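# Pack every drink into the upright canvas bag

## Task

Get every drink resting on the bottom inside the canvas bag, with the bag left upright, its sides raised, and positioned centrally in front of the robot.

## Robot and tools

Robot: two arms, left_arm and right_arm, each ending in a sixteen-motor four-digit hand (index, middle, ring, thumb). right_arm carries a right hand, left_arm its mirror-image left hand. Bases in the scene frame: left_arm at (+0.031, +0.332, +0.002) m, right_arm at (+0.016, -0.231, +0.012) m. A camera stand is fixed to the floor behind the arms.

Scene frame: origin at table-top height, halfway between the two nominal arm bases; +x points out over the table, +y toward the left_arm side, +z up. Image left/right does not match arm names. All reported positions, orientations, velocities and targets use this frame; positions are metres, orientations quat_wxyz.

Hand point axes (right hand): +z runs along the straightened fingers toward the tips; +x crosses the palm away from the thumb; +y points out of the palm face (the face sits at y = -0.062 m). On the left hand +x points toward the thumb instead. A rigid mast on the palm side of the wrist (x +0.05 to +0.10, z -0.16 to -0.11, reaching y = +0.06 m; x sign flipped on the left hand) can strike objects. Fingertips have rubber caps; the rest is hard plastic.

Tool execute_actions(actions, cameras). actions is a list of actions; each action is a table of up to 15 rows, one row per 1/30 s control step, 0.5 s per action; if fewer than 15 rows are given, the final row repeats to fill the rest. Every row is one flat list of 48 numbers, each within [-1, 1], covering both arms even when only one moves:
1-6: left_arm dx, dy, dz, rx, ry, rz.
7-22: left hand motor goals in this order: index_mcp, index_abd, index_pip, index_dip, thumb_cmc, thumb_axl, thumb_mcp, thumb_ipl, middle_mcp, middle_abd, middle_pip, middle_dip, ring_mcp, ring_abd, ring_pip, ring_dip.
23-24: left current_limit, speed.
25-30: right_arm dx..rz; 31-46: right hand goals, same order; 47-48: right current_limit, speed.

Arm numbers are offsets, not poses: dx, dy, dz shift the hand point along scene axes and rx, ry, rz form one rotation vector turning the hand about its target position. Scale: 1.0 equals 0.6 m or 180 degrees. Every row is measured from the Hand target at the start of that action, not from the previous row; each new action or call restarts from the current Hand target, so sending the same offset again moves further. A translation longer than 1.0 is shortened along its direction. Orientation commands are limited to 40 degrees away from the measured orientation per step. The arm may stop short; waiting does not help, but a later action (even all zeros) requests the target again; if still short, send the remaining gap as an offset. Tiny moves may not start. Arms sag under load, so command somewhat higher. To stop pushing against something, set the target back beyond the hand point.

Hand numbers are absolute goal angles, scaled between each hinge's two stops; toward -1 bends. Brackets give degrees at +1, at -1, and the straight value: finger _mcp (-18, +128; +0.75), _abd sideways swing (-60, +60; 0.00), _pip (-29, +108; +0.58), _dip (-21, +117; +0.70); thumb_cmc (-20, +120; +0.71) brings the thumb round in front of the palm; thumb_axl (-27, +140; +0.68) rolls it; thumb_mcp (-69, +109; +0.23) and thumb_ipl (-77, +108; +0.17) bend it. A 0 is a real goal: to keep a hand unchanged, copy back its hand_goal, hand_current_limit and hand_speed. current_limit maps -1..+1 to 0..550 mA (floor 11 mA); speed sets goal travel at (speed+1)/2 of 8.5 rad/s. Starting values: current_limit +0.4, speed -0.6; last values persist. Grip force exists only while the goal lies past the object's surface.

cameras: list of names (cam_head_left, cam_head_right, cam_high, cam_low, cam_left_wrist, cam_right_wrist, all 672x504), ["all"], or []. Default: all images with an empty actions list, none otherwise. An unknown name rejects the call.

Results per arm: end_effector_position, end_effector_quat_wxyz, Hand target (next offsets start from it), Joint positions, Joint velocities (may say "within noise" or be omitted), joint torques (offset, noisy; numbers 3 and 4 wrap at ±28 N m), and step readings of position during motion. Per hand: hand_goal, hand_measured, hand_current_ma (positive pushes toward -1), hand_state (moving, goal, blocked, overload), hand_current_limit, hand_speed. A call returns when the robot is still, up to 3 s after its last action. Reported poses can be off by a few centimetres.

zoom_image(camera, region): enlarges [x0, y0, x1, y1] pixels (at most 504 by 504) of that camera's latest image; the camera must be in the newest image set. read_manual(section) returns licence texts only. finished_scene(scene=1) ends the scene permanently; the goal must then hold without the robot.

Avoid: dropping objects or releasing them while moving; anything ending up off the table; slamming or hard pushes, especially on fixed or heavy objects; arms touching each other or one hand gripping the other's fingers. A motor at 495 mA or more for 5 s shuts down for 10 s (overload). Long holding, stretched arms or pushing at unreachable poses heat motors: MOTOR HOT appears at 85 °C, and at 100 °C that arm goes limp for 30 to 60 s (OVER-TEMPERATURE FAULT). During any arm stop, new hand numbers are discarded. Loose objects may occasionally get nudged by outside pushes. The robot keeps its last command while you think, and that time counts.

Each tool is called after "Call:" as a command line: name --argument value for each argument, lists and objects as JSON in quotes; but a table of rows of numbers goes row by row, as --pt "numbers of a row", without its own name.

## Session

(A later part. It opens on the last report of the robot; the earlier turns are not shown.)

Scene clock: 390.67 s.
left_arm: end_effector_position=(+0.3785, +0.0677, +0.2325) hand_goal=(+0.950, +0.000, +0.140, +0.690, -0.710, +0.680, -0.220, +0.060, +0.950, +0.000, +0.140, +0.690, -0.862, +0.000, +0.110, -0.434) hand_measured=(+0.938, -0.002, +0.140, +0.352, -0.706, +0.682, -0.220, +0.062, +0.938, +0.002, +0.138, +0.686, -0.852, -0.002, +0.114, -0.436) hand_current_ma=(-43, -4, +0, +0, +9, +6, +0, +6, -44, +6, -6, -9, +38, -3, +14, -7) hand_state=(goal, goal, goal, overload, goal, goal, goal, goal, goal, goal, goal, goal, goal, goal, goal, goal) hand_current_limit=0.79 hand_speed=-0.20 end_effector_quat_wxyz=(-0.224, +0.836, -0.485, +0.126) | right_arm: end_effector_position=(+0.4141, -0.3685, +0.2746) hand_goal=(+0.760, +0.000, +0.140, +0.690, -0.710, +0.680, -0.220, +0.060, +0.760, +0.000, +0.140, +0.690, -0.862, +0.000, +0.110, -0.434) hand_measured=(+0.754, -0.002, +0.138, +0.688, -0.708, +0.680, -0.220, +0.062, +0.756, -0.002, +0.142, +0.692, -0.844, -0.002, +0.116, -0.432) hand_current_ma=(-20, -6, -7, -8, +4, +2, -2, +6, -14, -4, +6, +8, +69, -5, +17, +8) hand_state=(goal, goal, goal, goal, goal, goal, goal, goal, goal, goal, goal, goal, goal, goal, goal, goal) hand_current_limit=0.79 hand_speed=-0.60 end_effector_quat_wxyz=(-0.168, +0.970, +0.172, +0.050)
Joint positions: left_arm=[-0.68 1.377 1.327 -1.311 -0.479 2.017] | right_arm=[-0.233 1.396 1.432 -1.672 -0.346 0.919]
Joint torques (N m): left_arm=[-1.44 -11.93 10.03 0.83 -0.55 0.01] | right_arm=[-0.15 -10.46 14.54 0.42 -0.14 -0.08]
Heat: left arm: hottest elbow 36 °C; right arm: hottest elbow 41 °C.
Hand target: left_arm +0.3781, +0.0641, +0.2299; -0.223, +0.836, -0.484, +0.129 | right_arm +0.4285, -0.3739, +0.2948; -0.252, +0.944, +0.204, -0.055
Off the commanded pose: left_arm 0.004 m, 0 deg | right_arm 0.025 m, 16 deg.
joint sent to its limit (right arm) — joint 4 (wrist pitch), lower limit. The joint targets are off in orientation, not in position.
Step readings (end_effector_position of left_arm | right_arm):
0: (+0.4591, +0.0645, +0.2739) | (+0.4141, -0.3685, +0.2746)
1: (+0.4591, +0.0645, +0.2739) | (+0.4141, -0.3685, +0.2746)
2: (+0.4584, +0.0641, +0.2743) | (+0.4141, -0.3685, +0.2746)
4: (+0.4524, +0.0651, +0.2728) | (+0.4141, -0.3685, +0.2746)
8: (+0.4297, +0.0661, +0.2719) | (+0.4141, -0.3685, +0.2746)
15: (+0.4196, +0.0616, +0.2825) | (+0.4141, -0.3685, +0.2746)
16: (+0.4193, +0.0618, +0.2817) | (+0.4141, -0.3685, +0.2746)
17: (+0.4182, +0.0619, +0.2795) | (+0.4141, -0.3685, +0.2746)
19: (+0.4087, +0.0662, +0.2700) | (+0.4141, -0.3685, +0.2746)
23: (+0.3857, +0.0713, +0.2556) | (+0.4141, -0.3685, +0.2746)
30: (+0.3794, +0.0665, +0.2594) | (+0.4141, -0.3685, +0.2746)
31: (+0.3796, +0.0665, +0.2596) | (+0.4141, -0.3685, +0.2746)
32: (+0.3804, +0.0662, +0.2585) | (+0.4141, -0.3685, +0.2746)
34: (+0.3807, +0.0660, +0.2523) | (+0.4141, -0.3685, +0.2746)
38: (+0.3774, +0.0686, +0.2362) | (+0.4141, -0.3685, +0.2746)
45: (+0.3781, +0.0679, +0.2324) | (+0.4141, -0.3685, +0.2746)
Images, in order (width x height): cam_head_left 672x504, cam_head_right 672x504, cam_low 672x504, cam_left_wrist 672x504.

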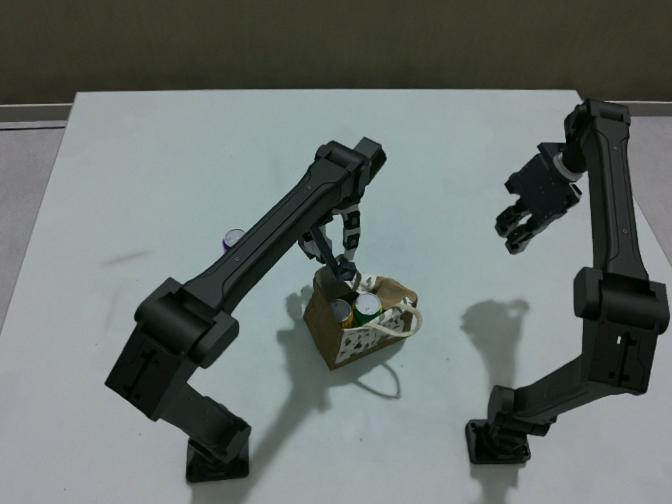

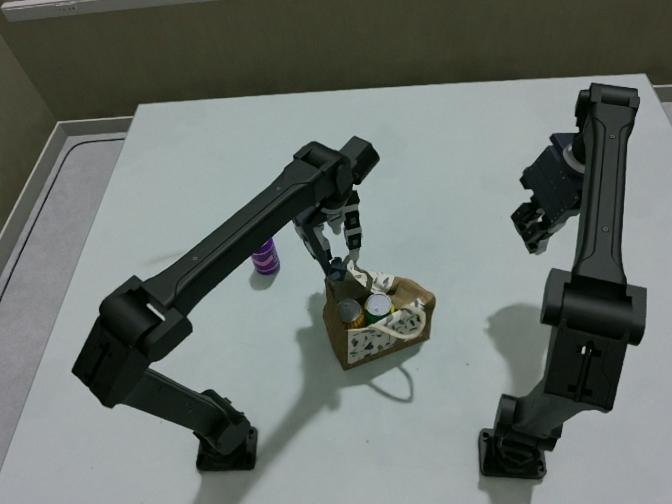

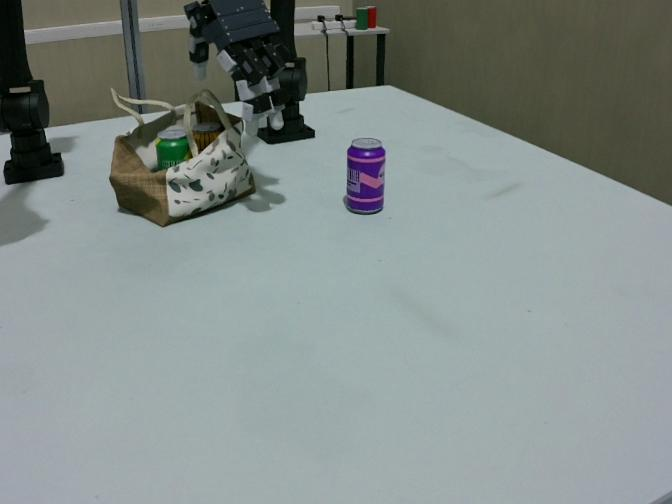

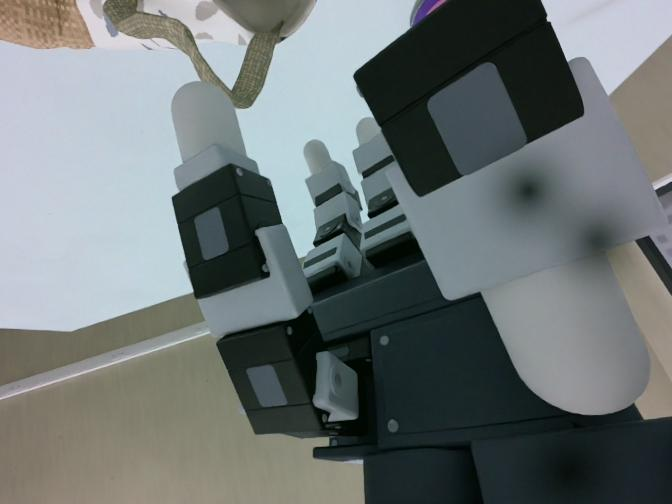

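Call:
execute_actions --actions '[[[-0.017,-0.01,-0.045,0,0,0,0.95,0,0.14,0.69,-0.71,0.68,-0.22,0.06,0.95,0,0.14,0.69,-0.863,0,0.11,-0.435,0.79,-0.2,0,0,0,0,0,0,0.76,0,0.14,0.69,-0.71,0.68,-0.22,0.06,0.76,0,0.14,0.69,-0.863,0,0.11,-0.435,0.79,-0.6]],[[0,0,0,0,0,0,0.95,0,0.14,0.69,-0.71,0.68,-0.22,0.06,0.95,0,0.14,0.69,-0.863,0,0.11,-0.435,0.79,-0.2,0,0,0,0,0,0,0.76,0,0.14,0.69,-0.71,0.68,-0.22,0.06,0.76,0,0.14,0.69,-0.863,0,0.11,-0.435,0.79,-0.6]]]' --cameras '["cam_head_left","cam_head_right","cam_low","cam_left_wrist"]'

Scene clock: 392.40 s.
left_arm: end_effector_position=(+0.3688, +0.0622, +0.2054) hand_goal=(+0.950, +0.000, +0.140, +0.690, -0.710, +0.680, -0.220, +0.060, +0.950, +0.000, +0.140, +0.690, -0.862, +0.000, +0.110, -0.434) hand_measured=(+0.938, -0.002, +0.140, +0.352, -0.706, +0.682, -0.220, +0.062, +0.938, +0.002, +0.138, +0.686, -0.852, -0.002, +0.114, -0.436) hand_current_ma=(-43, -4, +0, +0, +9, +6, +0, +6, -44, +6, -6, -9, +38, -3, +14, -7) hand_state=(goal, goal, goal, overload, goal, goal, goal, goal, goal, goal, goal, goal, goal, goal, goal, goal) hand_current_limit=0.79 hand_speed=-0.20 end_effector_quat_wxyz=(-0.224, +0.837, -0.484, +0.125) | right_arm: end_effector_position=(+0.4141, -0.3685, +0.2746) hand_goal=(+0.760, +0.000, +0.140, +0.690, -0.710, +0.680, -0.220, +0.060, +0.760, +0.000, +0.140, +0.690, -0.862, +0.000, +0.110, -0.434) hand_measured=(+0.754, -0.002, +0.138, +0.688, -0.708, +0.680, -0.220, +0.062, +0.756, -0.002, +0.142, +0.692, -0.844, -0.002, +0.116, -0.432) hand_current_ma=(-20, -6, -7, -8, +4, +2, -2, +6, -14, -4, +6, +8, +69, -5, +17, +8) hand_state=(goal, goal, goal, goal, goal, goal, goal, goal, goal, goal, goal, goal, goal, goal, goal, goal) hand_current_limit=0.79 hand_speed=-0.60 end_effector_quat_wxyz=(-0.168, +0.970, +0.172, +0.050)
Joint positions: left_arm=[-0.705 1.375 1.254 -1.255 -0.483 1.988] | right_arm=[-0.233 1.396 1.432 -1.672 -0.346 0.919]
Joint torques (N m): left_arm=[-1.55 -11.22 9.99 0.79 -0.6 0.01] | right_arm=[-0.09 -10.58 14.61 0.4 -0.14 -0.07]
Heat: left arm: hottest elbow 36 °C; right arm: hottest elbow 41 °C.
Hand target: left_arm +0.3680, +0.0582, +0.2029; -0.223, +0.836, -0.484, +0.129 | right_arm +0.4285, -0.3739, +0.2948; -0.252, +0.944, +0.204, -0.055
Off the commanded pose: left_arm 0.005 m, 0 deg | right_arm 0.025 m, 16 deg.
joint sent to its limit (right arm) — joint 4 (wrist pitch), lower limit. The joint targets are off in orientation, not in position.
Step readings (end_effector_position of left_arm | right_arm):
0: (+0.3785, +0.0677, +0.2325) | (+0.4141, -0.3685, +0.2746)
1: (+0.3785, +0.0677, +0.2323) | (+0.4141, -0.3685, +0.2746)
2: (+0.3786, +0.0668, +0.2307) | (+0.4141, -0.3685, +0.2746)
4: (+0.3779, +0.0658, +0.2246) | (+0.4141, -0.3685, +0.2746)
8: (+0.3698, +0.0658, +0.2083) | (+0.4141, -0.3685, +0.2746)
15: (+0.3685, +0.0625, +0.2053) | (+0.4141, -0.3685, +0.2746)
16: (+0.3686, +0.0624, +0.2053) | (+0.4141, -0.3685, +0.2746)
17: (+0.3686, +0.0624, +0.2053) | (+0.4141, -0.3685, +0.2746)
19: (+0.3688, +0.0623, +0.2054) | (+0.4141, -0.3685, +0.2746)
23: (+0.3688, +0.0622, +0.2054) | (+0.4141, -0.3685, +0.2746)
30: (+0.3688, +0.0622, +0.2054) | (+0.4141, -0.3685, +0.2746)
Images, in order (width x height): cam_head_left 672x504, cam_head_right 672x504, cam_low 672x504, cam_left_wrist 672x504.

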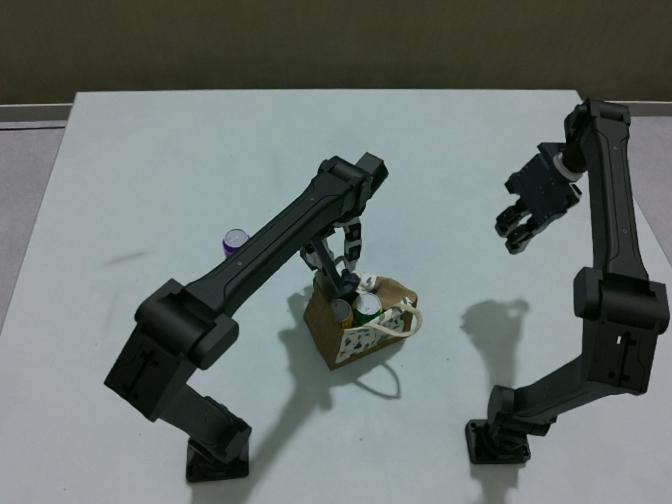

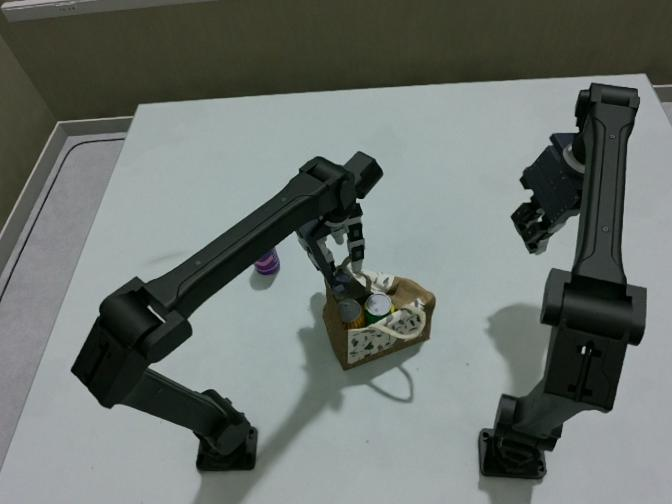

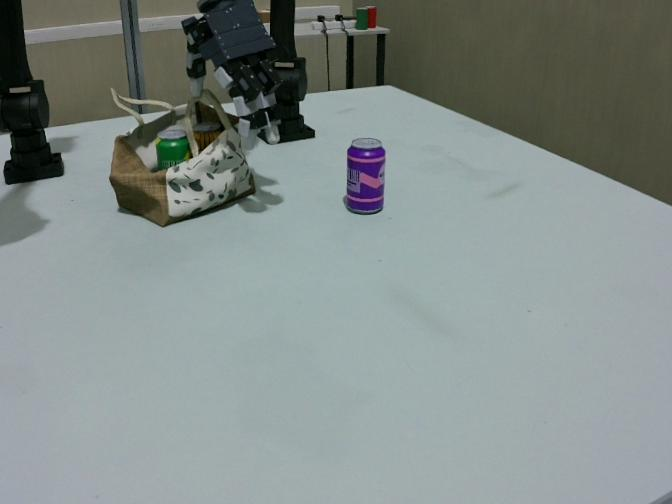

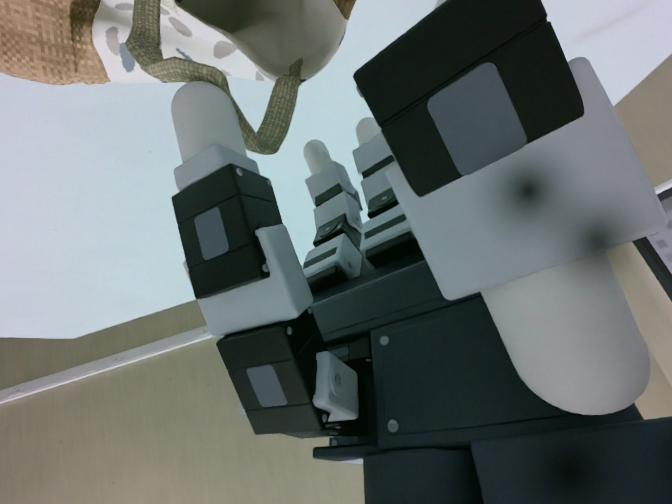

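Call:
execute_actions --actions '[[[0,0,0,0,0,0,0.48,0,-0.007,0.69,-0.71,0.68,-0.22,0.06,0.48,0,-0.007,0.116,-0.863,0,0.11,-0.435,0.79,-0.4,0,0,0,0,0,0,0.76,0,0.14,0.69,-0.71,0.68,-0.22,0.06,0.76,0,0.14,0.69,-0.863,0,0.11,-0.435,0.79,-0.6]],[[0,0,0,0,0,0,0.205,0,-0.3,0.69,-0.71,0.68,-0.22,0.06,0.205,0,-0.3,-0.174,-0.863,0,0.11,-0.435,0.79,-0.4,0,0,0,0,0,0,0.76,0,0.14,0.69,-0.71,0.68,-0.22,0.06,0.76,0,0.14,0.69,-0.863,0,0.11,-0.435,0.79,-0.6]]]' --cameras '["cam_head_left","cam_head_right","cam_low","cam_left_wrist"]'

Scene clock: 394.27 s.
left_arm: end_effector_position=(+0.3704, +0.0618, +0.2056) hand_goal=(+0.206, +0.000, -0.300, +0.690, -0.710, +0.680, -0.220, +0.060, +0.206, +0.000, -0.300, -0.174, -0.862, +0.000, +0.110, -0.434) hand_measured=(+0.212, -0.002, -0.294, +0.352, -0.706, +0.682, -0.220, +0.062, +0.212, +0.002, -0.292, -0.170, -0.852, -0.002, +0.114, -0.436) hand_current_ma=(+21, -4, +22, +0, +9, +6, +1, +6, +23, +3, +24, +12, +38, -3, +14, -7) hand_state=(goal, goal, goal, overload, goal, goal, goal, goal, goal, goal, goal, goal, goal, goal, goal, goal) hand_current_limit=0.79 hand_speed=-0.40 end_effector_quat_wxyz=(-0.225, +0.837, -0.482, +0.128) | right_arm: end_effector_position=(+0.4141, -0.3685, +0.2746) hand_goal=(+0.760, +0.000, +0.140, +0.690, -0.710, +0.680, -0.220, +0.060, +0.760, +0.000, +0.140, +0.690, -0.862, +0.000, +0.110, -0.434) hand_measured=(+0.754, -0.002, +0.138, +0.688, -0.708, +0.680, -0.220, +0.062, +0.756, -0.002, +0.142, +0.692, -0.844, -0.002, +0.116, -0.432) hand_current_ma=(-20, -6, -7, -8, +4, +2, -2, +6, -14, -4, +6, +8, +69, -5, +17, +8) hand_state=(goal, goal, goal, goal, goal, goal, goal, goal, goal, goal, goal, goal, goal, goal, goal, goal) hand_current_limit=0.79 hand_speed=-0.60 end_effector_quat_wxyz=(-0.168, +0.970, +0.172, +0.050)
Joint positions: left_arm=[-0.705 1.375 1.254 -1.25 -0.488 1.986] | right_arm=[-0.233 1.396 1.432 -1.672 -0.346 0.919]
Joint torques (N m): left_arm=[-1.55 -11.22 9.96 0.53 -0.27 0.04] | right_arm=[0.03 -10.52 14.52 0.57 -0.14 -0.05]
Heat: left arm: hottest elbow 36 °C; right arm: hottest elbow 41 °C.
Hand target: left_arm +0.3681, +0.0582, +0.2029; -0.223, +0.836, -0.484, +0.129 | right_arm +0.4285, -0.3739, +0.2948; -0.252, +0.944, +0.204, -0.055
Off the commanded pose: left_arm 0.005 m, 0 deg | right_arm 0.025 m, 16 deg.
joint sent to its limit (right arm) — joint 4 (wrist pitch), lower limit. The joint targets are off in orientation, not in position.
Step readings (end_effector_position of left_arm | right_arm):
0: (+0.3688, +0.0622, +0.2054) | (+0.4141, -0.3685, +0.2746)
1: (+0.3688, +0.0622, +0.2054) | (+0.4141, -0.3685, +0.2746)
2: (+0.3691, +0.0624, +0.2054) | (+0.4141, -0.3685, +0.2746)
4: (+0.3694, +0.0623, +0.2054) | (+0.4141, -0.3685, +0.2746)
8: (+0.3699, +0.0627, +0.2055) | (+0.4141, -0.3685, +0.2746)
15: (+0.3709, +0.0625, +0.2056) | (+0.4141, -0.3685, +0.2746)
16: (+0.3709, +0.0625, +0.2056) | (+0.4141, -0.3685, +0.2746)
17: (+0.3709, +0.0625, +0.2056) | (+0.4141, -0.3685, +0.2746)
19: (+0.3709, +0.0623, +0.2056) | (+0.4141, -0.3685, +0.2746)
23: (+0.3704, +0.0618, +0.2056) | (+0.4141, -0.3685, +0.2746)
30: (+0.3704, +0.0618, +0.2056) | (+0.4141, -0.3685, +0.2746)
Images, in order (width x height): cam_head_left 672x504, cam_head_right 672x504, cam_low 672x504, cam_left_wrist 672x504.

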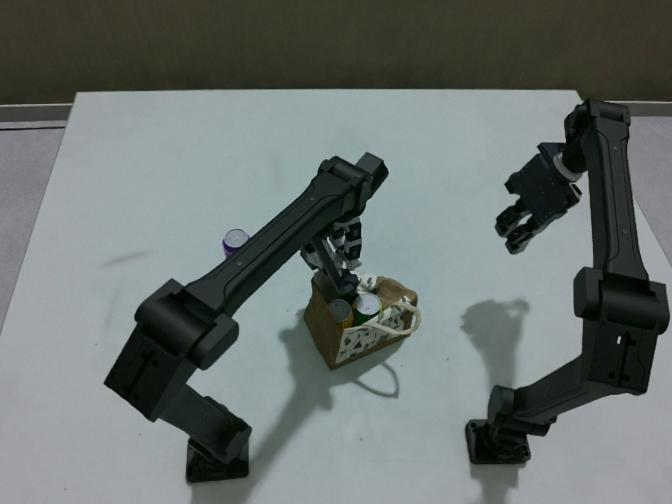

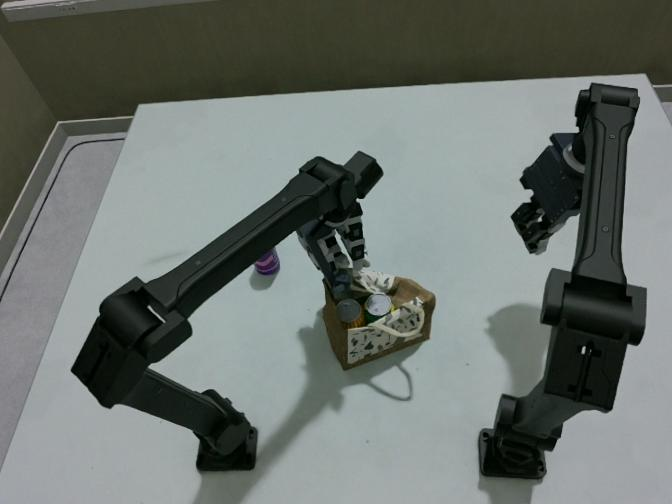

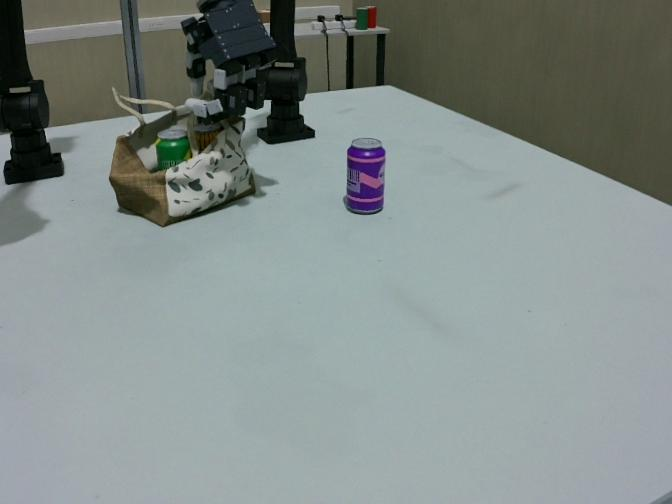

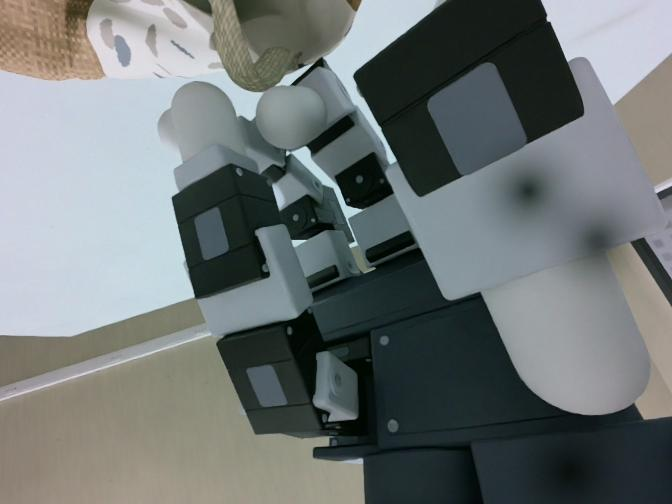

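Call:
zoom_image --camera "cam_left_wrist" --region '[140, 0, 400, 200]'

Call:
zoom_image --camera "cam_low" --region '[90, 60, 290, 240]'

Scaled by 1.938.

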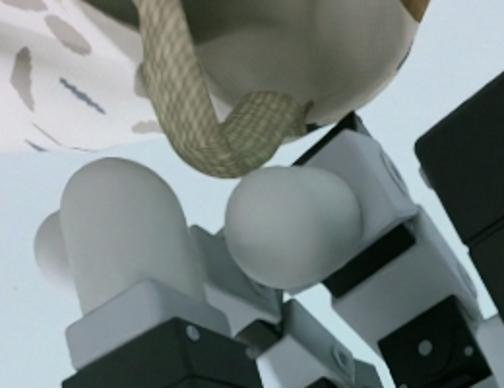

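Scaled by 2.520.

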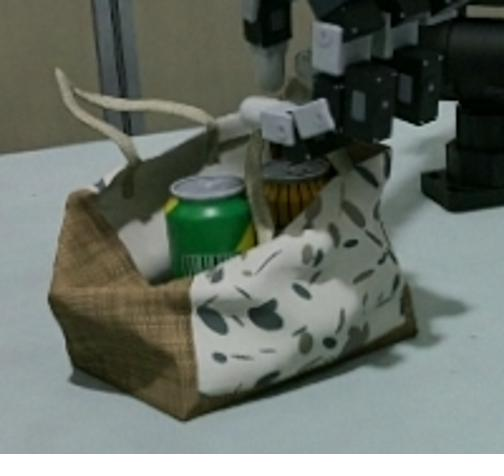

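Call:
execute_actions --actions '[[[0,0,0,0,0,0,0.48,0,-0.007,0.69,-0.71,0.68,-0.22,0.06,0.48,0,-0.007,0.116,-0.863,0,0.11,-0.435,0.79,-0.4,0,0,0,0,0,0,0.76,0,0.14,0.69,-0.71,0.68,-0.22,0.06,0.76,0,0.14,0.69,-0.863,0,0.11,-0.435,0.79,-0.6]],[[-0.02,-0.012,0,0,0,0,0.95,0,0.14,0.69,-0.71,0.68,-0.22,0.06,0.95,0,0.14,0.69,-0.863,0,0.11,-0.435,0.79,-0.4,0,0,0,0,0,0,0.76,0,0.14,0.69,-0.71,0.68,-0.22,0.06,0.76,0,0.14,0.69,-0.863,0,0.11,-0.435,0.79,-0.6]]]' --cameras '["cam_head_left","cam_head_right","cam_low","cam_left_wrist"]'

Call:
zoom_image --camera "cam_low" --region '[90, 60, 290, 240]'

Scene clock: 396.70 s.
left_arm: end_effector_position=(+0.3559, +0.0453, +0.2121) hand_goal=(+0.950, +0.000, +0.140, +0.690, -0.710, +0.680, -0.220, +0.060, +0.950, +0.000, +0.140, +0.690, -0.862, +0.000, +0.110, -0.434) hand_measured=(+0.934, -0.002, +0.138, +0.352, -0.708, +0.682, -0.220, +0.062, +0.616, -0.004, +0.066, +0.636, -0.852, -0.002, +0.114, -0.436) hand_current_ma=(-61, -4, -7, +0, +9, +6, +1, +6, -492, -10, -318, -224, +38, -3, +14, -7) hand_state=(goal, goal, goal, overload, goal, goal, goal, goal, blocked, goal, blocked, blocked, goal, goal, goal, goal) hand_current_limit=0.79 hand_speed=-0.40 end_effector_quat_wxyz=(-0.217, +0.834, -0.488, +0.140) | right_arm: end_effector_position=(+0.4141, -0.3685, +0.2746) hand_goal=(+0.760, +0.000, +0.140, +0.690, -0.710, +0.680, -0.220, +0.060, +0.760, +0.000, +0.140, +0.690, -0.862, +0.000, +0.110, -0.434) hand_measured=(+0.754, -0.002, +0.138, +0.688, -0.708, +0.680, -0.220, +0.062, +0.756, -0.002, +0.142, +0.692, -0.844, -0.002, +0.116, -0.432) hand_current_ma=(-20, -6, -7, -8, +4, +2, -2, +6, -14, -4, +6, +8, +69, -5, +17, +8) hand_state=(goal, goal, goal, goal, goal, goal, goal, goal, goal, goal, goal, goal, goal, goal, goal, goal) hand_current_limit=0.79 hand_speed=-0.60 end_effector_quat_wxyz=(-0.168, +0.970, +0.172, +0.050)
Joint positions: left_arm=[-0.753 1.359 1.254 -1.258 -0.484 1.952] | right_arm=[-0.233 1.396 1.432 -1.672 -0.346 0.919]
Joint torques (N m): left_arm=[-0.32 -10.46 9.36 0.17 -0.83 -0.02] | right_arm=[-0.15 -10.93 14.6 0.51 -0.15 -0.13]
Heat: left arm: hottest elbow 36 °C; right arm: hottest elbow 41 °C.
Hand target: left_arm +0.3560, +0.0509, +0.2029; -0.223, +0.836, -0.484, +0.129 | right_arm +0.4285, -0.3739, +0.2948; -0.252, +0.944, +0.204, -0.055
Off the commanded pose: left_arm 0.011 m, 2 deg | right_arm 0.025 m, 16 deg.
joint sent to its limit (right arm) — joint 4 (wrist pitch), lower limit. The joint targets are off in orientation, not in position.
Step readings (end_effector_position of left_arm | right_arm):
0: (+0.3704, +0.0618, +0.2056) | (+0.4141, -0.3685, +0.2746)
1: (+0.3704, +0.0618, +0.2056) | (+0.4141, -0.3685, +0.2746)
2: (+0.3703, +0.0617, +0.2056) | (+0.4141, -0.3685, +0.2746)
4: (+0.3703, +0.0617, +0.2056) | (+0.4141, -0.3685, +0.2746)
8: (+0.3704, +0.0617, +0.2056) | (+0.4141, -0.3685, +0.2746)
15: (+0.3704, +0.0617, +0.2056) | (+0.4141, -0.3685, +0.2746)
16: (+0.3703, +0.0616, +0.2056) | (+0.4141, -0.3685, +0.2746)
17: (+0.3702, +0.0612, +0.2056) | (+0.4141, -0.3685, +0.2746)
19: (+0.3683, +0.0581, +0.2062) | (+0.4141, -0.3685, +0.2746)
23: (+0.3602, +0.0503, +0.2105) | (+0.4141, -0.3685, +0.2746)
30: (+0.3558, +0.0455, +0.2120) | (+0.4141, -0.3685, +0.2746)
Images, in order (width x height): cam_head_left 672x504, cam_head_right 672x504, cam_low 672x504, cam_left_wrist 672x504.

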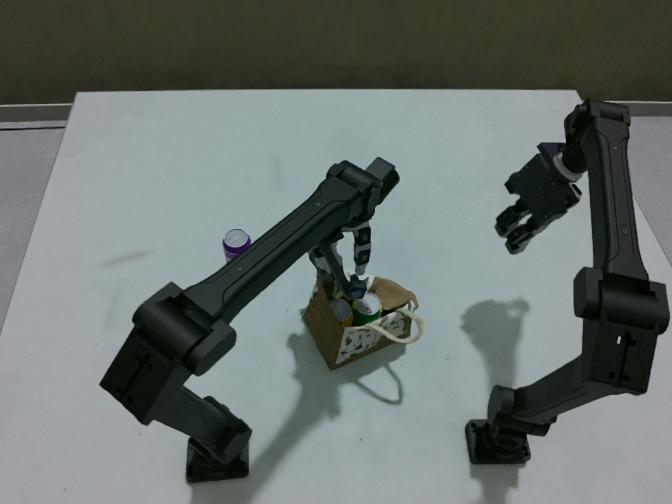

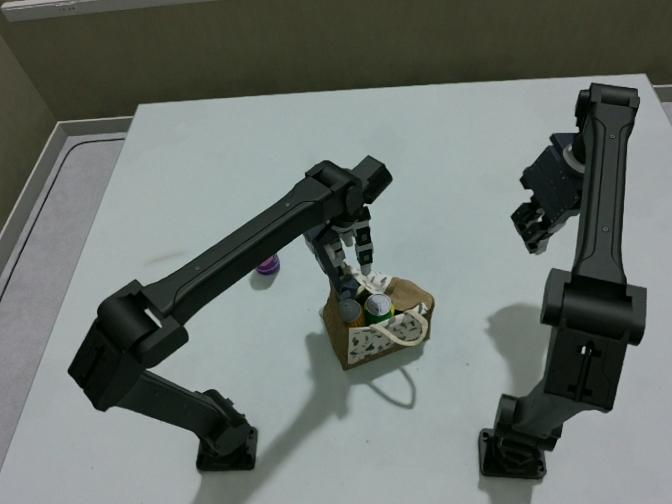

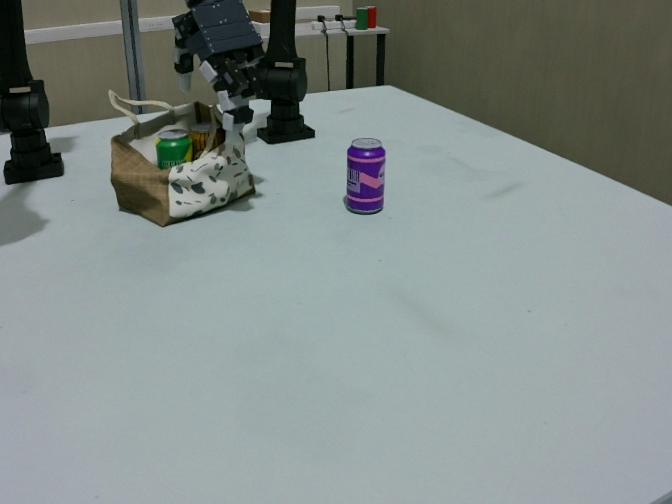

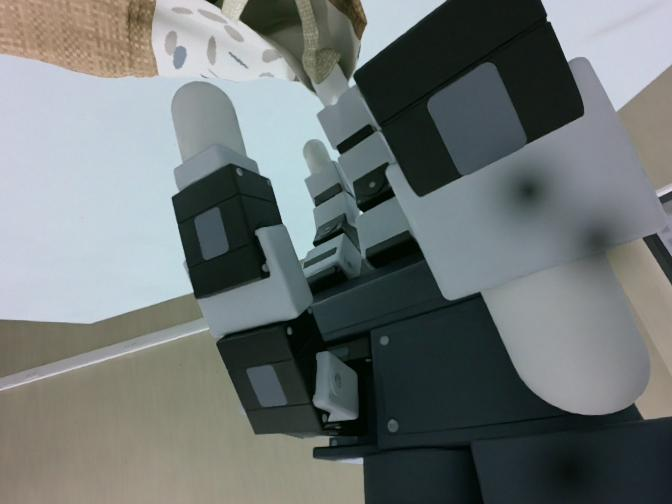

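Scaled by 2.520.

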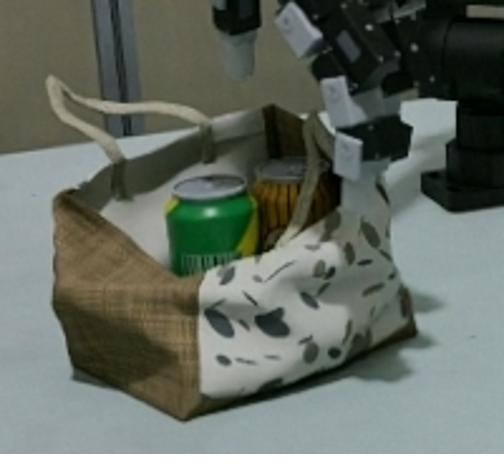

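Call:
execute_actions --actions '[[[0,0,0.03,0,0,0,0.95,0,0.14,0.69,-0.71,0.68,-0.22,0.06,0.6,0,0.14,0.69,-0.863,0,0.11,-0.435,0.79,-0.2,0,0,0,0,0,0,0.76,0,0.14,0.69,-0.71,0.68,-0.22,0.06,0.76,0,0.14,0.69,-0.863,0,0.11,-0.435,0.79,-0.6]],[[0,0,0.08,0,0,0,0.95,0,0.14,0.69,-0.71,0.68,-0.22,0.06,0.6,0,0.14,0.69,-0.863,0,0.11,-0.435,0.79,-0.2,0,0,0,0,0,0,0.76,0,0.14,0.69,-0.71,0.68,-0.22,0.06,0.76,0,0.14,0.69,-0.863,0,0.11,-0.435,0.79,-0.6]],[[0,0,0.06,0,0,0,0.95,0,0.14,0.69,-0.71,0.68,-0.22,0.06,0.6,0,0.14,0.69,-0.863,0,0.11,-0.435,0.79,-0.2,0,0,0,0,0,0,0.76,0,0.14,0.69,-0.71,0.68,-0.22,0.06,0.76,0,0.14,0.69,-0.863,0,0.11,-0.435,0.79,-0.6]]]' --cameras '["cam_head_left","cam_head_right","cam_low","cam_left_wrist"]'

Call:
zoom_image --camera "cam_low" --region '[90, 60, 290, 240]'

Call:
zoom_image --camera "cam_head_left" --region '[280, 240, 440, 380]'

Scene clock: 399.33 s.
left_arm: end_effector_position=(+0.3465, +0.0552, +0.2899) hand_goal=(+0.950, +0.000, +0.140, +0.690, -0.710, +0.680, -0.220, +0.060, +0.600, +0.000, +0.140, +0.690, -0.862, +0.000, +0.110, -0.434) hand_measured=(+0.934, -0.002, +0.138, +0.352, -0.708, +0.682, -0.220, +0.062, +0.592, +0.004, +0.138, +0.686, -0.852, -0.002, +0.114, -0.436) hand_current_ma=(-57, -4, -7, +0, +9, +6, +1, +6, -28, +8, -7, -9, +38, -3, +14, -7) hand_state=(goal, goal, goal, overload, goal, goal, goal, goal, goal, goal, goal, goal, goal, goal, goal, goal) hand_current_limit=0.79 hand_speed=-0.20 end_effector_quat_wxyz=(-0.225, +0.834, -0.491, +0.117) | right_arm: end_effector_position=(+0.4141, -0.3685, +0.2746) hand_goal=(+0.760, +0.000, +0.140, +0.690, -0.710, +0.680, -0.220, +0.060, +0.760, +0.000, +0.140, +0.690, -0.862, +0.000, +0.110, -0.434) hand_measured=(+0.754, -0.002, +0.138, +0.688, -0.708, +0.680, -0.220, +0.062, +0.756, -0.002, +0.142, +0.692, -0.844, -0.002, +0.116, -0.432) hand_current_ma=(-20, -6, -7, -8, +4, +2, -2, +6, -14, -4, +6, +8, +69, -5, +17, +8) hand_state=(goal, goal, goal, goal, goal, goal, goal, goal, goal, goal, goal, goal, goal, goal, goal, goal) hand_current_limit=0.79 hand_speed=-0.60 end_effector_quat_wxyz=(-0.168, +0.970, +0.172, +0.050)
Joint positions: left_arm=[-0.753 1.358 1.462 -1.519 -0.49 1.945] | right_arm=[-0.233 1.396 1.432 -1.672 -0.346 0.919]
Joint torques (N m): left_arm=[-0.38 -10.4 14.65 -0.18 -0.56 0.1] | right_arm=[-0.15 -10.93 14.72 0.35 -0.15 -0.04]
Heat: left arm: hottest elbow 36 °C; right arm: hottest elbow 41 °C.
Hand target: left_arm +0.3560, +0.0509, +0.3049; -0.223, +0.836, -0.484, +0.129 | right_arm +0.4285, -0.3739, +0.2948; -0.252, +0.944, +0.204, -0.055
Off the commanded pose: left_arm 0.018 m, 2 deg | right_arm 0.025 m, 16 deg.
joint sent to its limit (right arm) — joint 4 (wrist pitch), lower limit. The joint targets are off in orientation, not in position.
Step readings (end_effector_position of left_arm | right_arm):
0: (+0.3560, +0.0453, +0.2121) | (+0.4141, -0.3685, +0.2746)
1: (+0.3558, +0.0454, +0.2121) | (+0.4141, -0.3685, +0.2746)
2: (+0.3551, +0.0461, +0.2119) | (+0.4141, -0.3685, +0.2746)
4: (+0.3536, +0.0483, +0.2118) | (+0.4141, -0.3685, +0.2746)
8: (+0.3508, +0.0509, +0.2112) | (+0.4141, -0.3685, +0.2746)
15: (+0.3497, +0.0518, +0.2110) | (+0.4141, -0.3685, +0.2746)
16: (+0.3495, +0.0520, +0.2114) | (+0.4141, -0.3685, +0.2746)
17: (+0.3484, +0.0528, +0.2131) | (+0.4141, -0.3685, +0.2746)
19: (+0.3451, +0.0554, +0.2199) | (+0.4141, -0.3685, +0.2746)
23: (+0.3457, +0.0554, +0.2388) | (+0.4141, -0.3685, +0.2746)
30: (+0.3468, +0.0549, +0.2498) | (+0.4141, -0.3685, +0.2746)
31: (+0.3464, +0.0553, +0.2499) | (+0.4141, -0.3685, +0.2746)
32: (+0.3453, +0.0563, +0.2514) | (+0.4141, -0.3685, +0.2746)
34: (+0.3431, +0.0583, +0.2582) | (+0.4141, -0.3685, +0.2746)
38: (+0.3463, +0.0554, +0.2797) | (+0.4141, -0.3685, +0.2746)
45: (+0.3471, +0.0547, +0.2900) | (+0.4141, -0.3685, +0.2746)
Images, in order (width x height): cam_head_left 672x504, cam_head_right 672x504, cam_low 672x504, cam_left_wrist 672x504.

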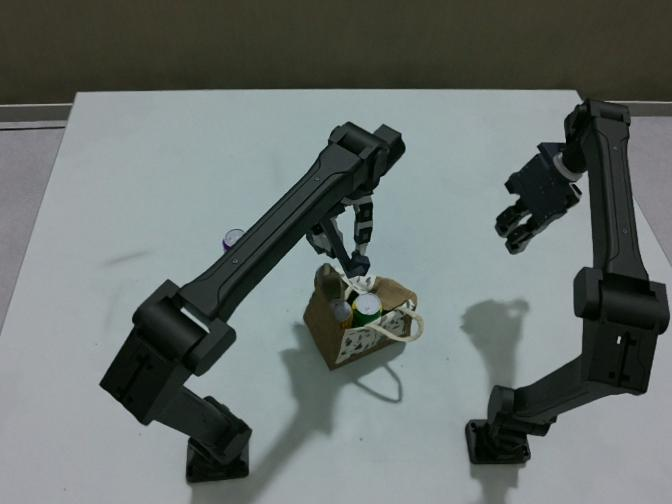

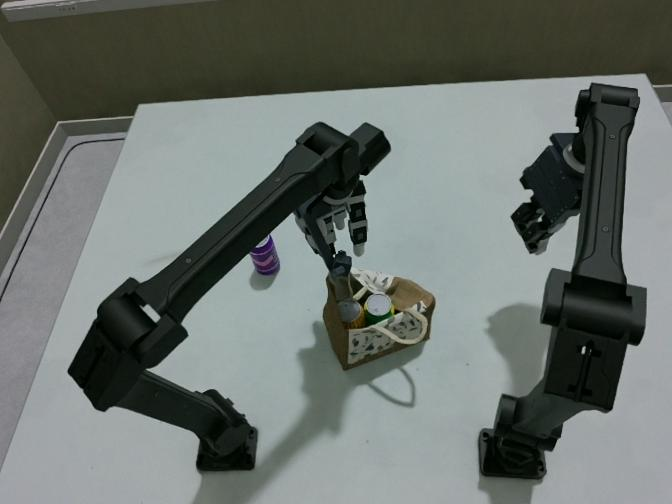

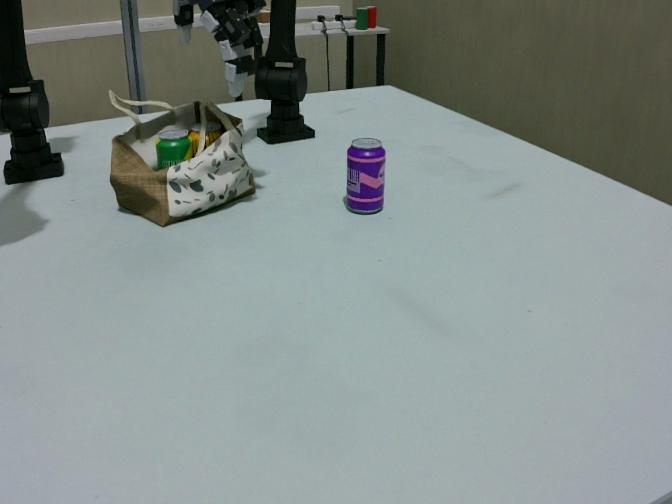

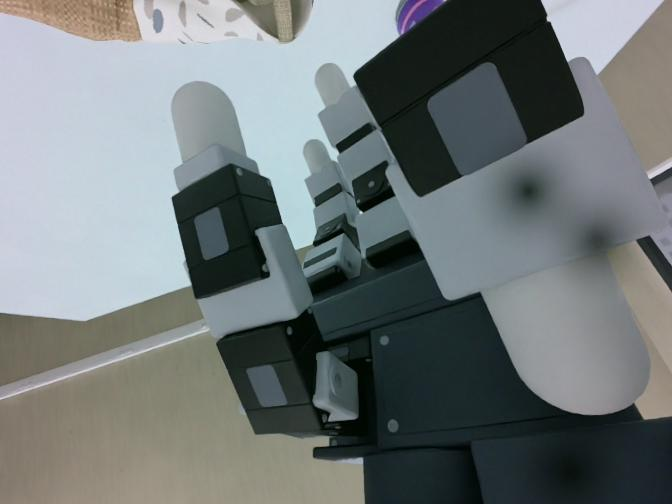

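Scaled by 2.520.

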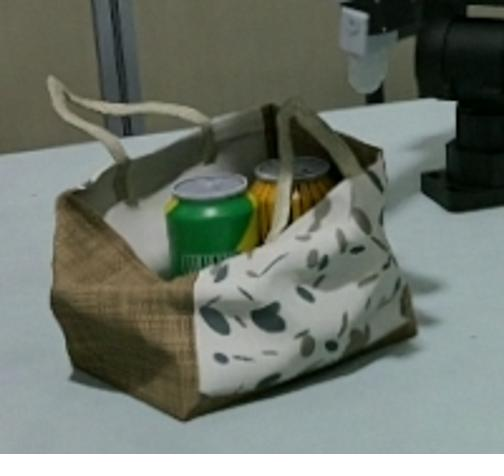

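Scaled by 3.150.

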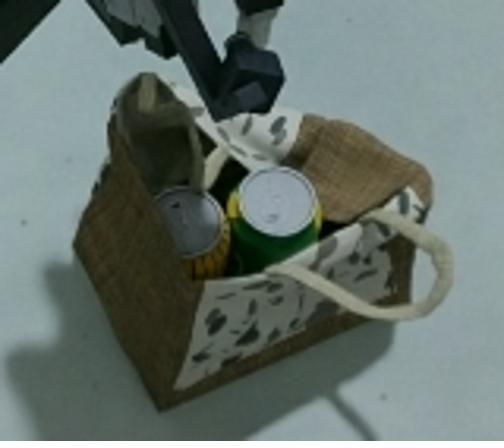

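Call:
zoom_image --camera "cam_head_right" --region '[310, 250, 450, 380]'

Call:
zoom_image --camera "cam_head_left" --region '[340, 260, 430, 340]'

Scaled by 3.600.

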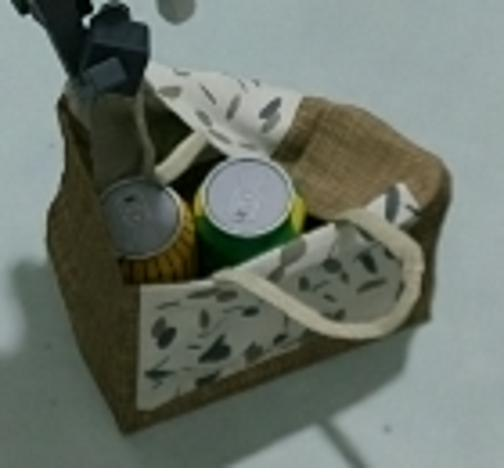

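Scaled by 5.600.

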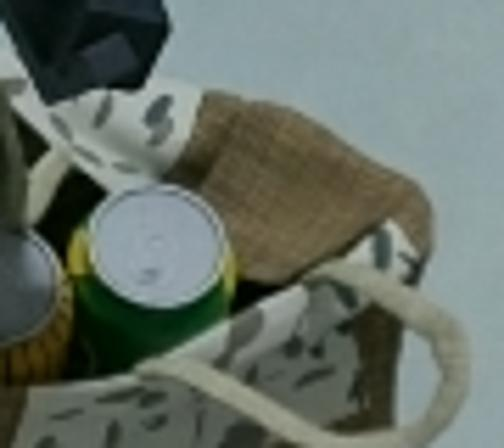

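Call:
execute_actions --actions '[[[-0.07,-0.0267,-0.01,0,0,0,0.137,0,0.942,0.913,-0.71,0.68,-0.22,0.06,0.137,0,0.942,0.913,-0.863,0,0.11,-0.435,0.79,-0.4,0,0,0,0,0,0,0.76,0,0.14,0.69,-0.71,0.68,-0.22,0.06,0.76,0,0.14,0.69,-0.863,0,0.11,-0.435,0.79,-0.6]],[[-0.07,-0.0267,-0.01,0,0,0,0.137,0,0.942,0.913,-0.71,0.68,-0.22,0.06,0.137,0,0.942,0.913,-0.863,0,0.11,-0.435,0.79,-0.4,0,0,0,0,0,0,0.76,0,0.14,0.69,-0.71,0.68,-0.22,0.06,0.76,0,0.14,0.69,-0.863,0,0.11,-0.435,0.79,-0.6]],[[-0.068,-0.025,-0.03,0,0,0,0.137,0,0.942,0.913,-0.71,0.68,-0.22,0.06,0.137,0,0.942,0.913,-0.863,0,0.11,-0.435,0.79,-0.4,0,0,0,0,0,0,0.76,0,0.14,0.69,-0.71,0.68,-0.22,0.06,0.76,0,0.14,0.69,-0.863,0,0.11,-0.435,0.79,-0.6]],[[0,0,-0.065,0,0,0,0.137,0,0.942,0.913,-0.71,0.68,-0.22,0.06,0.137,0,0.942,0.913,-0.863,0,0.11,-0.435,0.79,-0.4,0,0,0,0,0,0,0.76,0,0.14,0.69,-0.71,0.68,-0.22,0.06,0.76,0,0.14,0.69,-0.863,0,0.11,-0.435,0.79,-0.6]]]' --cameras '["cam_head_left","cam_head_right","cam_low","cam_left_wrist"]'

Call:
zoom_image --camera "cam_head_left" --region '[280, 240, 440, 380]'

Call:
zoom_image --camera "cam_low" --region '[90, 60, 290, 240]'

Scene clock: 406.40 s.
left_arm: end_effector_position=(+0.2309, +0.0056, +0.2383) hand_goal=(+0.138, +0.000, +0.942, +0.914, -0.710, +0.680, -0.220, +0.060, +0.138, +0.000, +0.942, +0.914, -0.862, +0.000, +0.110, -0.434) hand_measured=(+0.140, -0.002, +0.940, +0.352, -0.708, +0.682, -0.220, +0.062, +0.140, +0.002, +0.938, +0.910, -0.852, -0.002, +0.114, -0.436) hand_current_ma=(+4, -4, -8, +0, +8, +6, -1, +6, +3, +8, -10, -10, +38, -3, +14, -7) hand_state=(goal, goal, goal, overload, goal, goal, goal, goal, goal, goal, goal, goal, goal, goal, goal, goal) hand_current_limit=0.79 hand_speed=-0.40 end_effector_quat_wxyz=(-0.224, +0.835, -0.487, +0.126) | right_arm: end_effector_position=(+0.4141, -0.3685, +0.2746) hand_goal=(+0.760, +0.000, +0.140, +0.690, -0.710, +0.680, -0.220, +0.060, +0.760, +0.000, +0.140, +0.690, -0.862, +0.000, +0.110, -0.434) hand_measured=(+0.754, -0.002, +0.138, +0.688, -0.708, +0.680, -0.220, +0.062, +0.756, -0.002, +0.142, +0.692, -0.844, -0.002, +0.116, -0.432) hand_current_ma=(-20, -6, -7, -8, +4, +2, -2, +6, -14, -4, +6, +8, +69, -5, +17, +8) hand_state=(goal, goal, goal, goal, goal, goal, goal, goal, goal, goal, goal, goal, goal, goal, goal, goal) hand_current_limit=0.79 hand_speed=-0.60 end_effector_quat_wxyz=(-0.168, +0.970, +0.172, +0.050)
Joint positions: left_arm=[-1.076 1.285 1.26 -1.552 -0.52 1.573] | right_arm=[-0.233 1.396 1.432 -1.672 -0.346 0.919]
Joint torques (N m): left_arm=[-1.03 -9.82 9.72 0.53 -0.47 0.01] | right_arm=[-0.03 -10.7 14.5 0.31 -0.12 -0.11]
Heat: left arm: hottest elbow 36 °C; right arm: hottest elbow 41 °C.
Hand target: left_arm +0.2312, +0.0039, +0.2360; -0.223, +0.836, -0.484, +0.129 | right_arm +0.4285, -0.3739, +0.2948; -0.252, +0.944, +0.204, -0.055
Off the commanded pose: left_arm 0.003 m, 1 deg | right_arm 0.025 m, 16 deg.
joint sent to its limit (right arm) — joint 4 (wrist pitch), lower limit. The joint targets are off in orientation, not in position.
Step readings (end_effector_position of left_arm | right_arm):
0: (+0.3465, +0.0552, +0.2899) | (+0.4141, -0.3685, +0.2746)
1: (+0.3465, +0.0554, +0.2899) | (+0.4141, -0.3685, +0.2746)
2: (+0.3456, +0.0548, +0.2898) | (+0.4141, -0.3685, +0.2746)
4: (+0.3418, +0.0530, +0.2903) | (+0.4141, -0.3685, +0.2746)
8: (+0.3263, +0.0404, +0.2939) | (+0.4141, -0.3685, +0.2746)
15: (+0.3157, +0.0329, +0.2985) | (+0.4141, -0.3685, +0.2746)
16: (+0.3158, +0.0328, +0.2986) | (+0.4141, -0.3685, +0.2746)
17: (+0.3141, +0.0320, +0.2979) | (+0.4141, -0.3685, +0.2746)
19: (+0.3074, +0.0320, +0.2952) | (+0.4141, -0.3685, +0.2746)
23: (+0.2841, +0.0238, +0.2914) | (+0.4141, -0.3685, +0.2746)
30: (+0.2741, +0.0159, +0.2925) | (+0.4141, -0.3685, +0.2746)
31: (+0.2741, +0.0159, +0.2922) | (+0.4141, -0.3685, +0.2746)
32: (+0.2724, +0.0151, +0.2913) | (+0.4141, -0.3685, +0.2746)
34: (+0.2657, +0.0151, +0.2864) | (+0.4141, -0.3685, +0.2746)
38: (+0.2423, +0.0087, +0.2762) | (+0.4141, -0.3685, +0.2746)
45: (+0.2328, +0.0012, +0.2746) | (+0.4141, -0.3685, +0.2746)
46: (+0.2329, +0.0013, +0.2740) | (+0.4141, -0.3685, +0.2746)
47: (+0.2330, +0.0013, +0.2722) | (+0.4141, -0.3685, +0.2746)
49: (+0.2324, +0.0027, +0.2632) | (+0.4141, -0.3685, +0.2746)
53: (+0.2295, +0.0079, +0.2423) | (+0.4141, -0.3685, +0.2746)
60: (+0.2307, +0.0060, +0.2383) | (+0.4141, -0.3685, +0.2746)
Images, in order (width x height): cam_head_left 672x504, cam_head_right 672x504, cam_low 672x504, cam_left_wrist 672x504.

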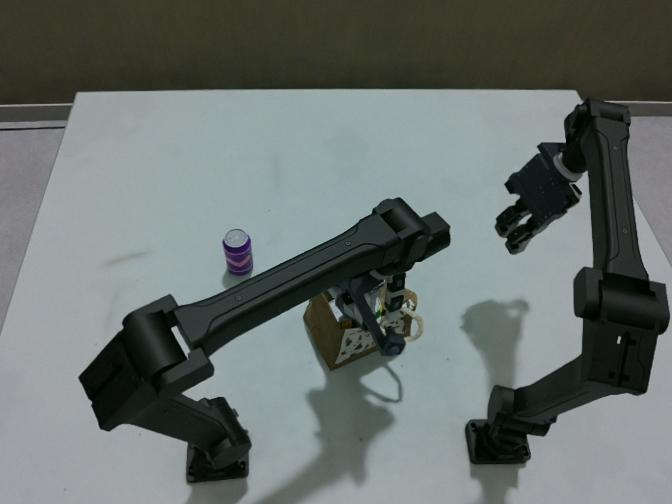

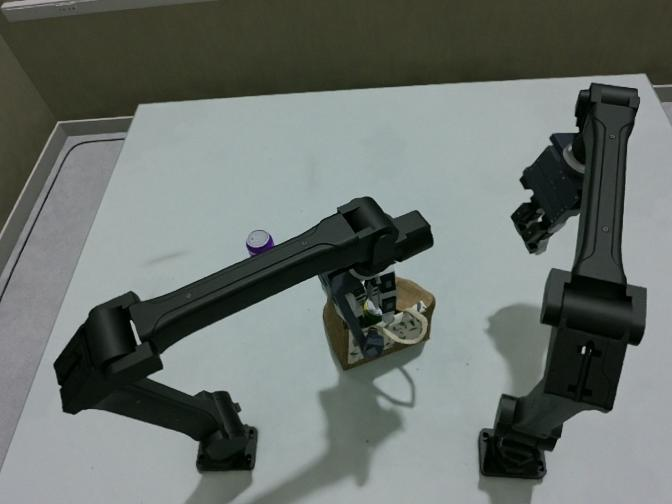

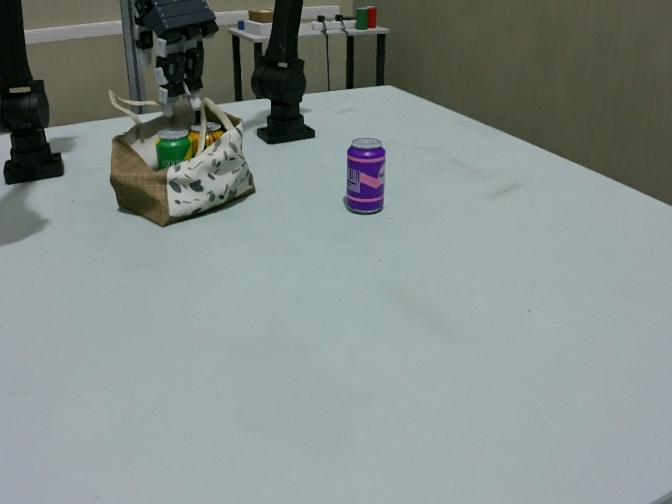

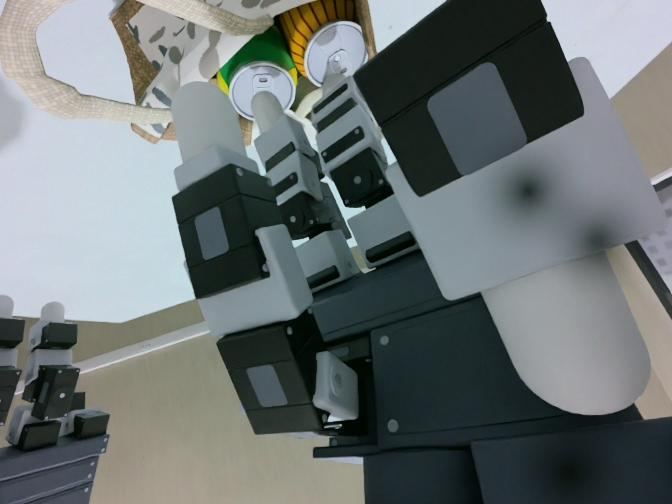

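Scaled by 3.150.

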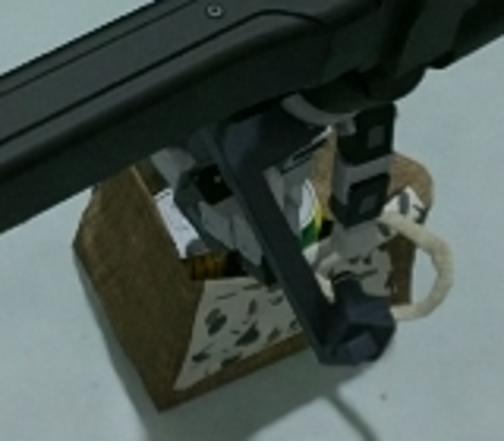

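Scaled by 2.520.

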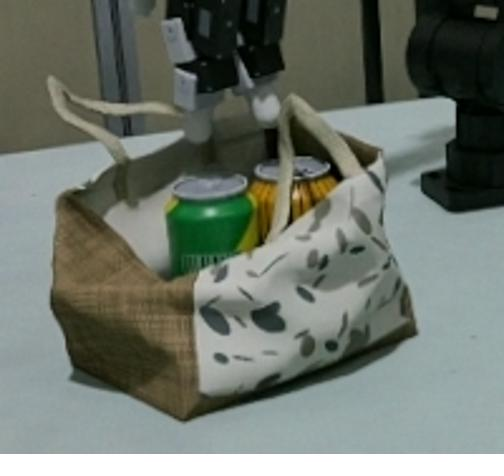

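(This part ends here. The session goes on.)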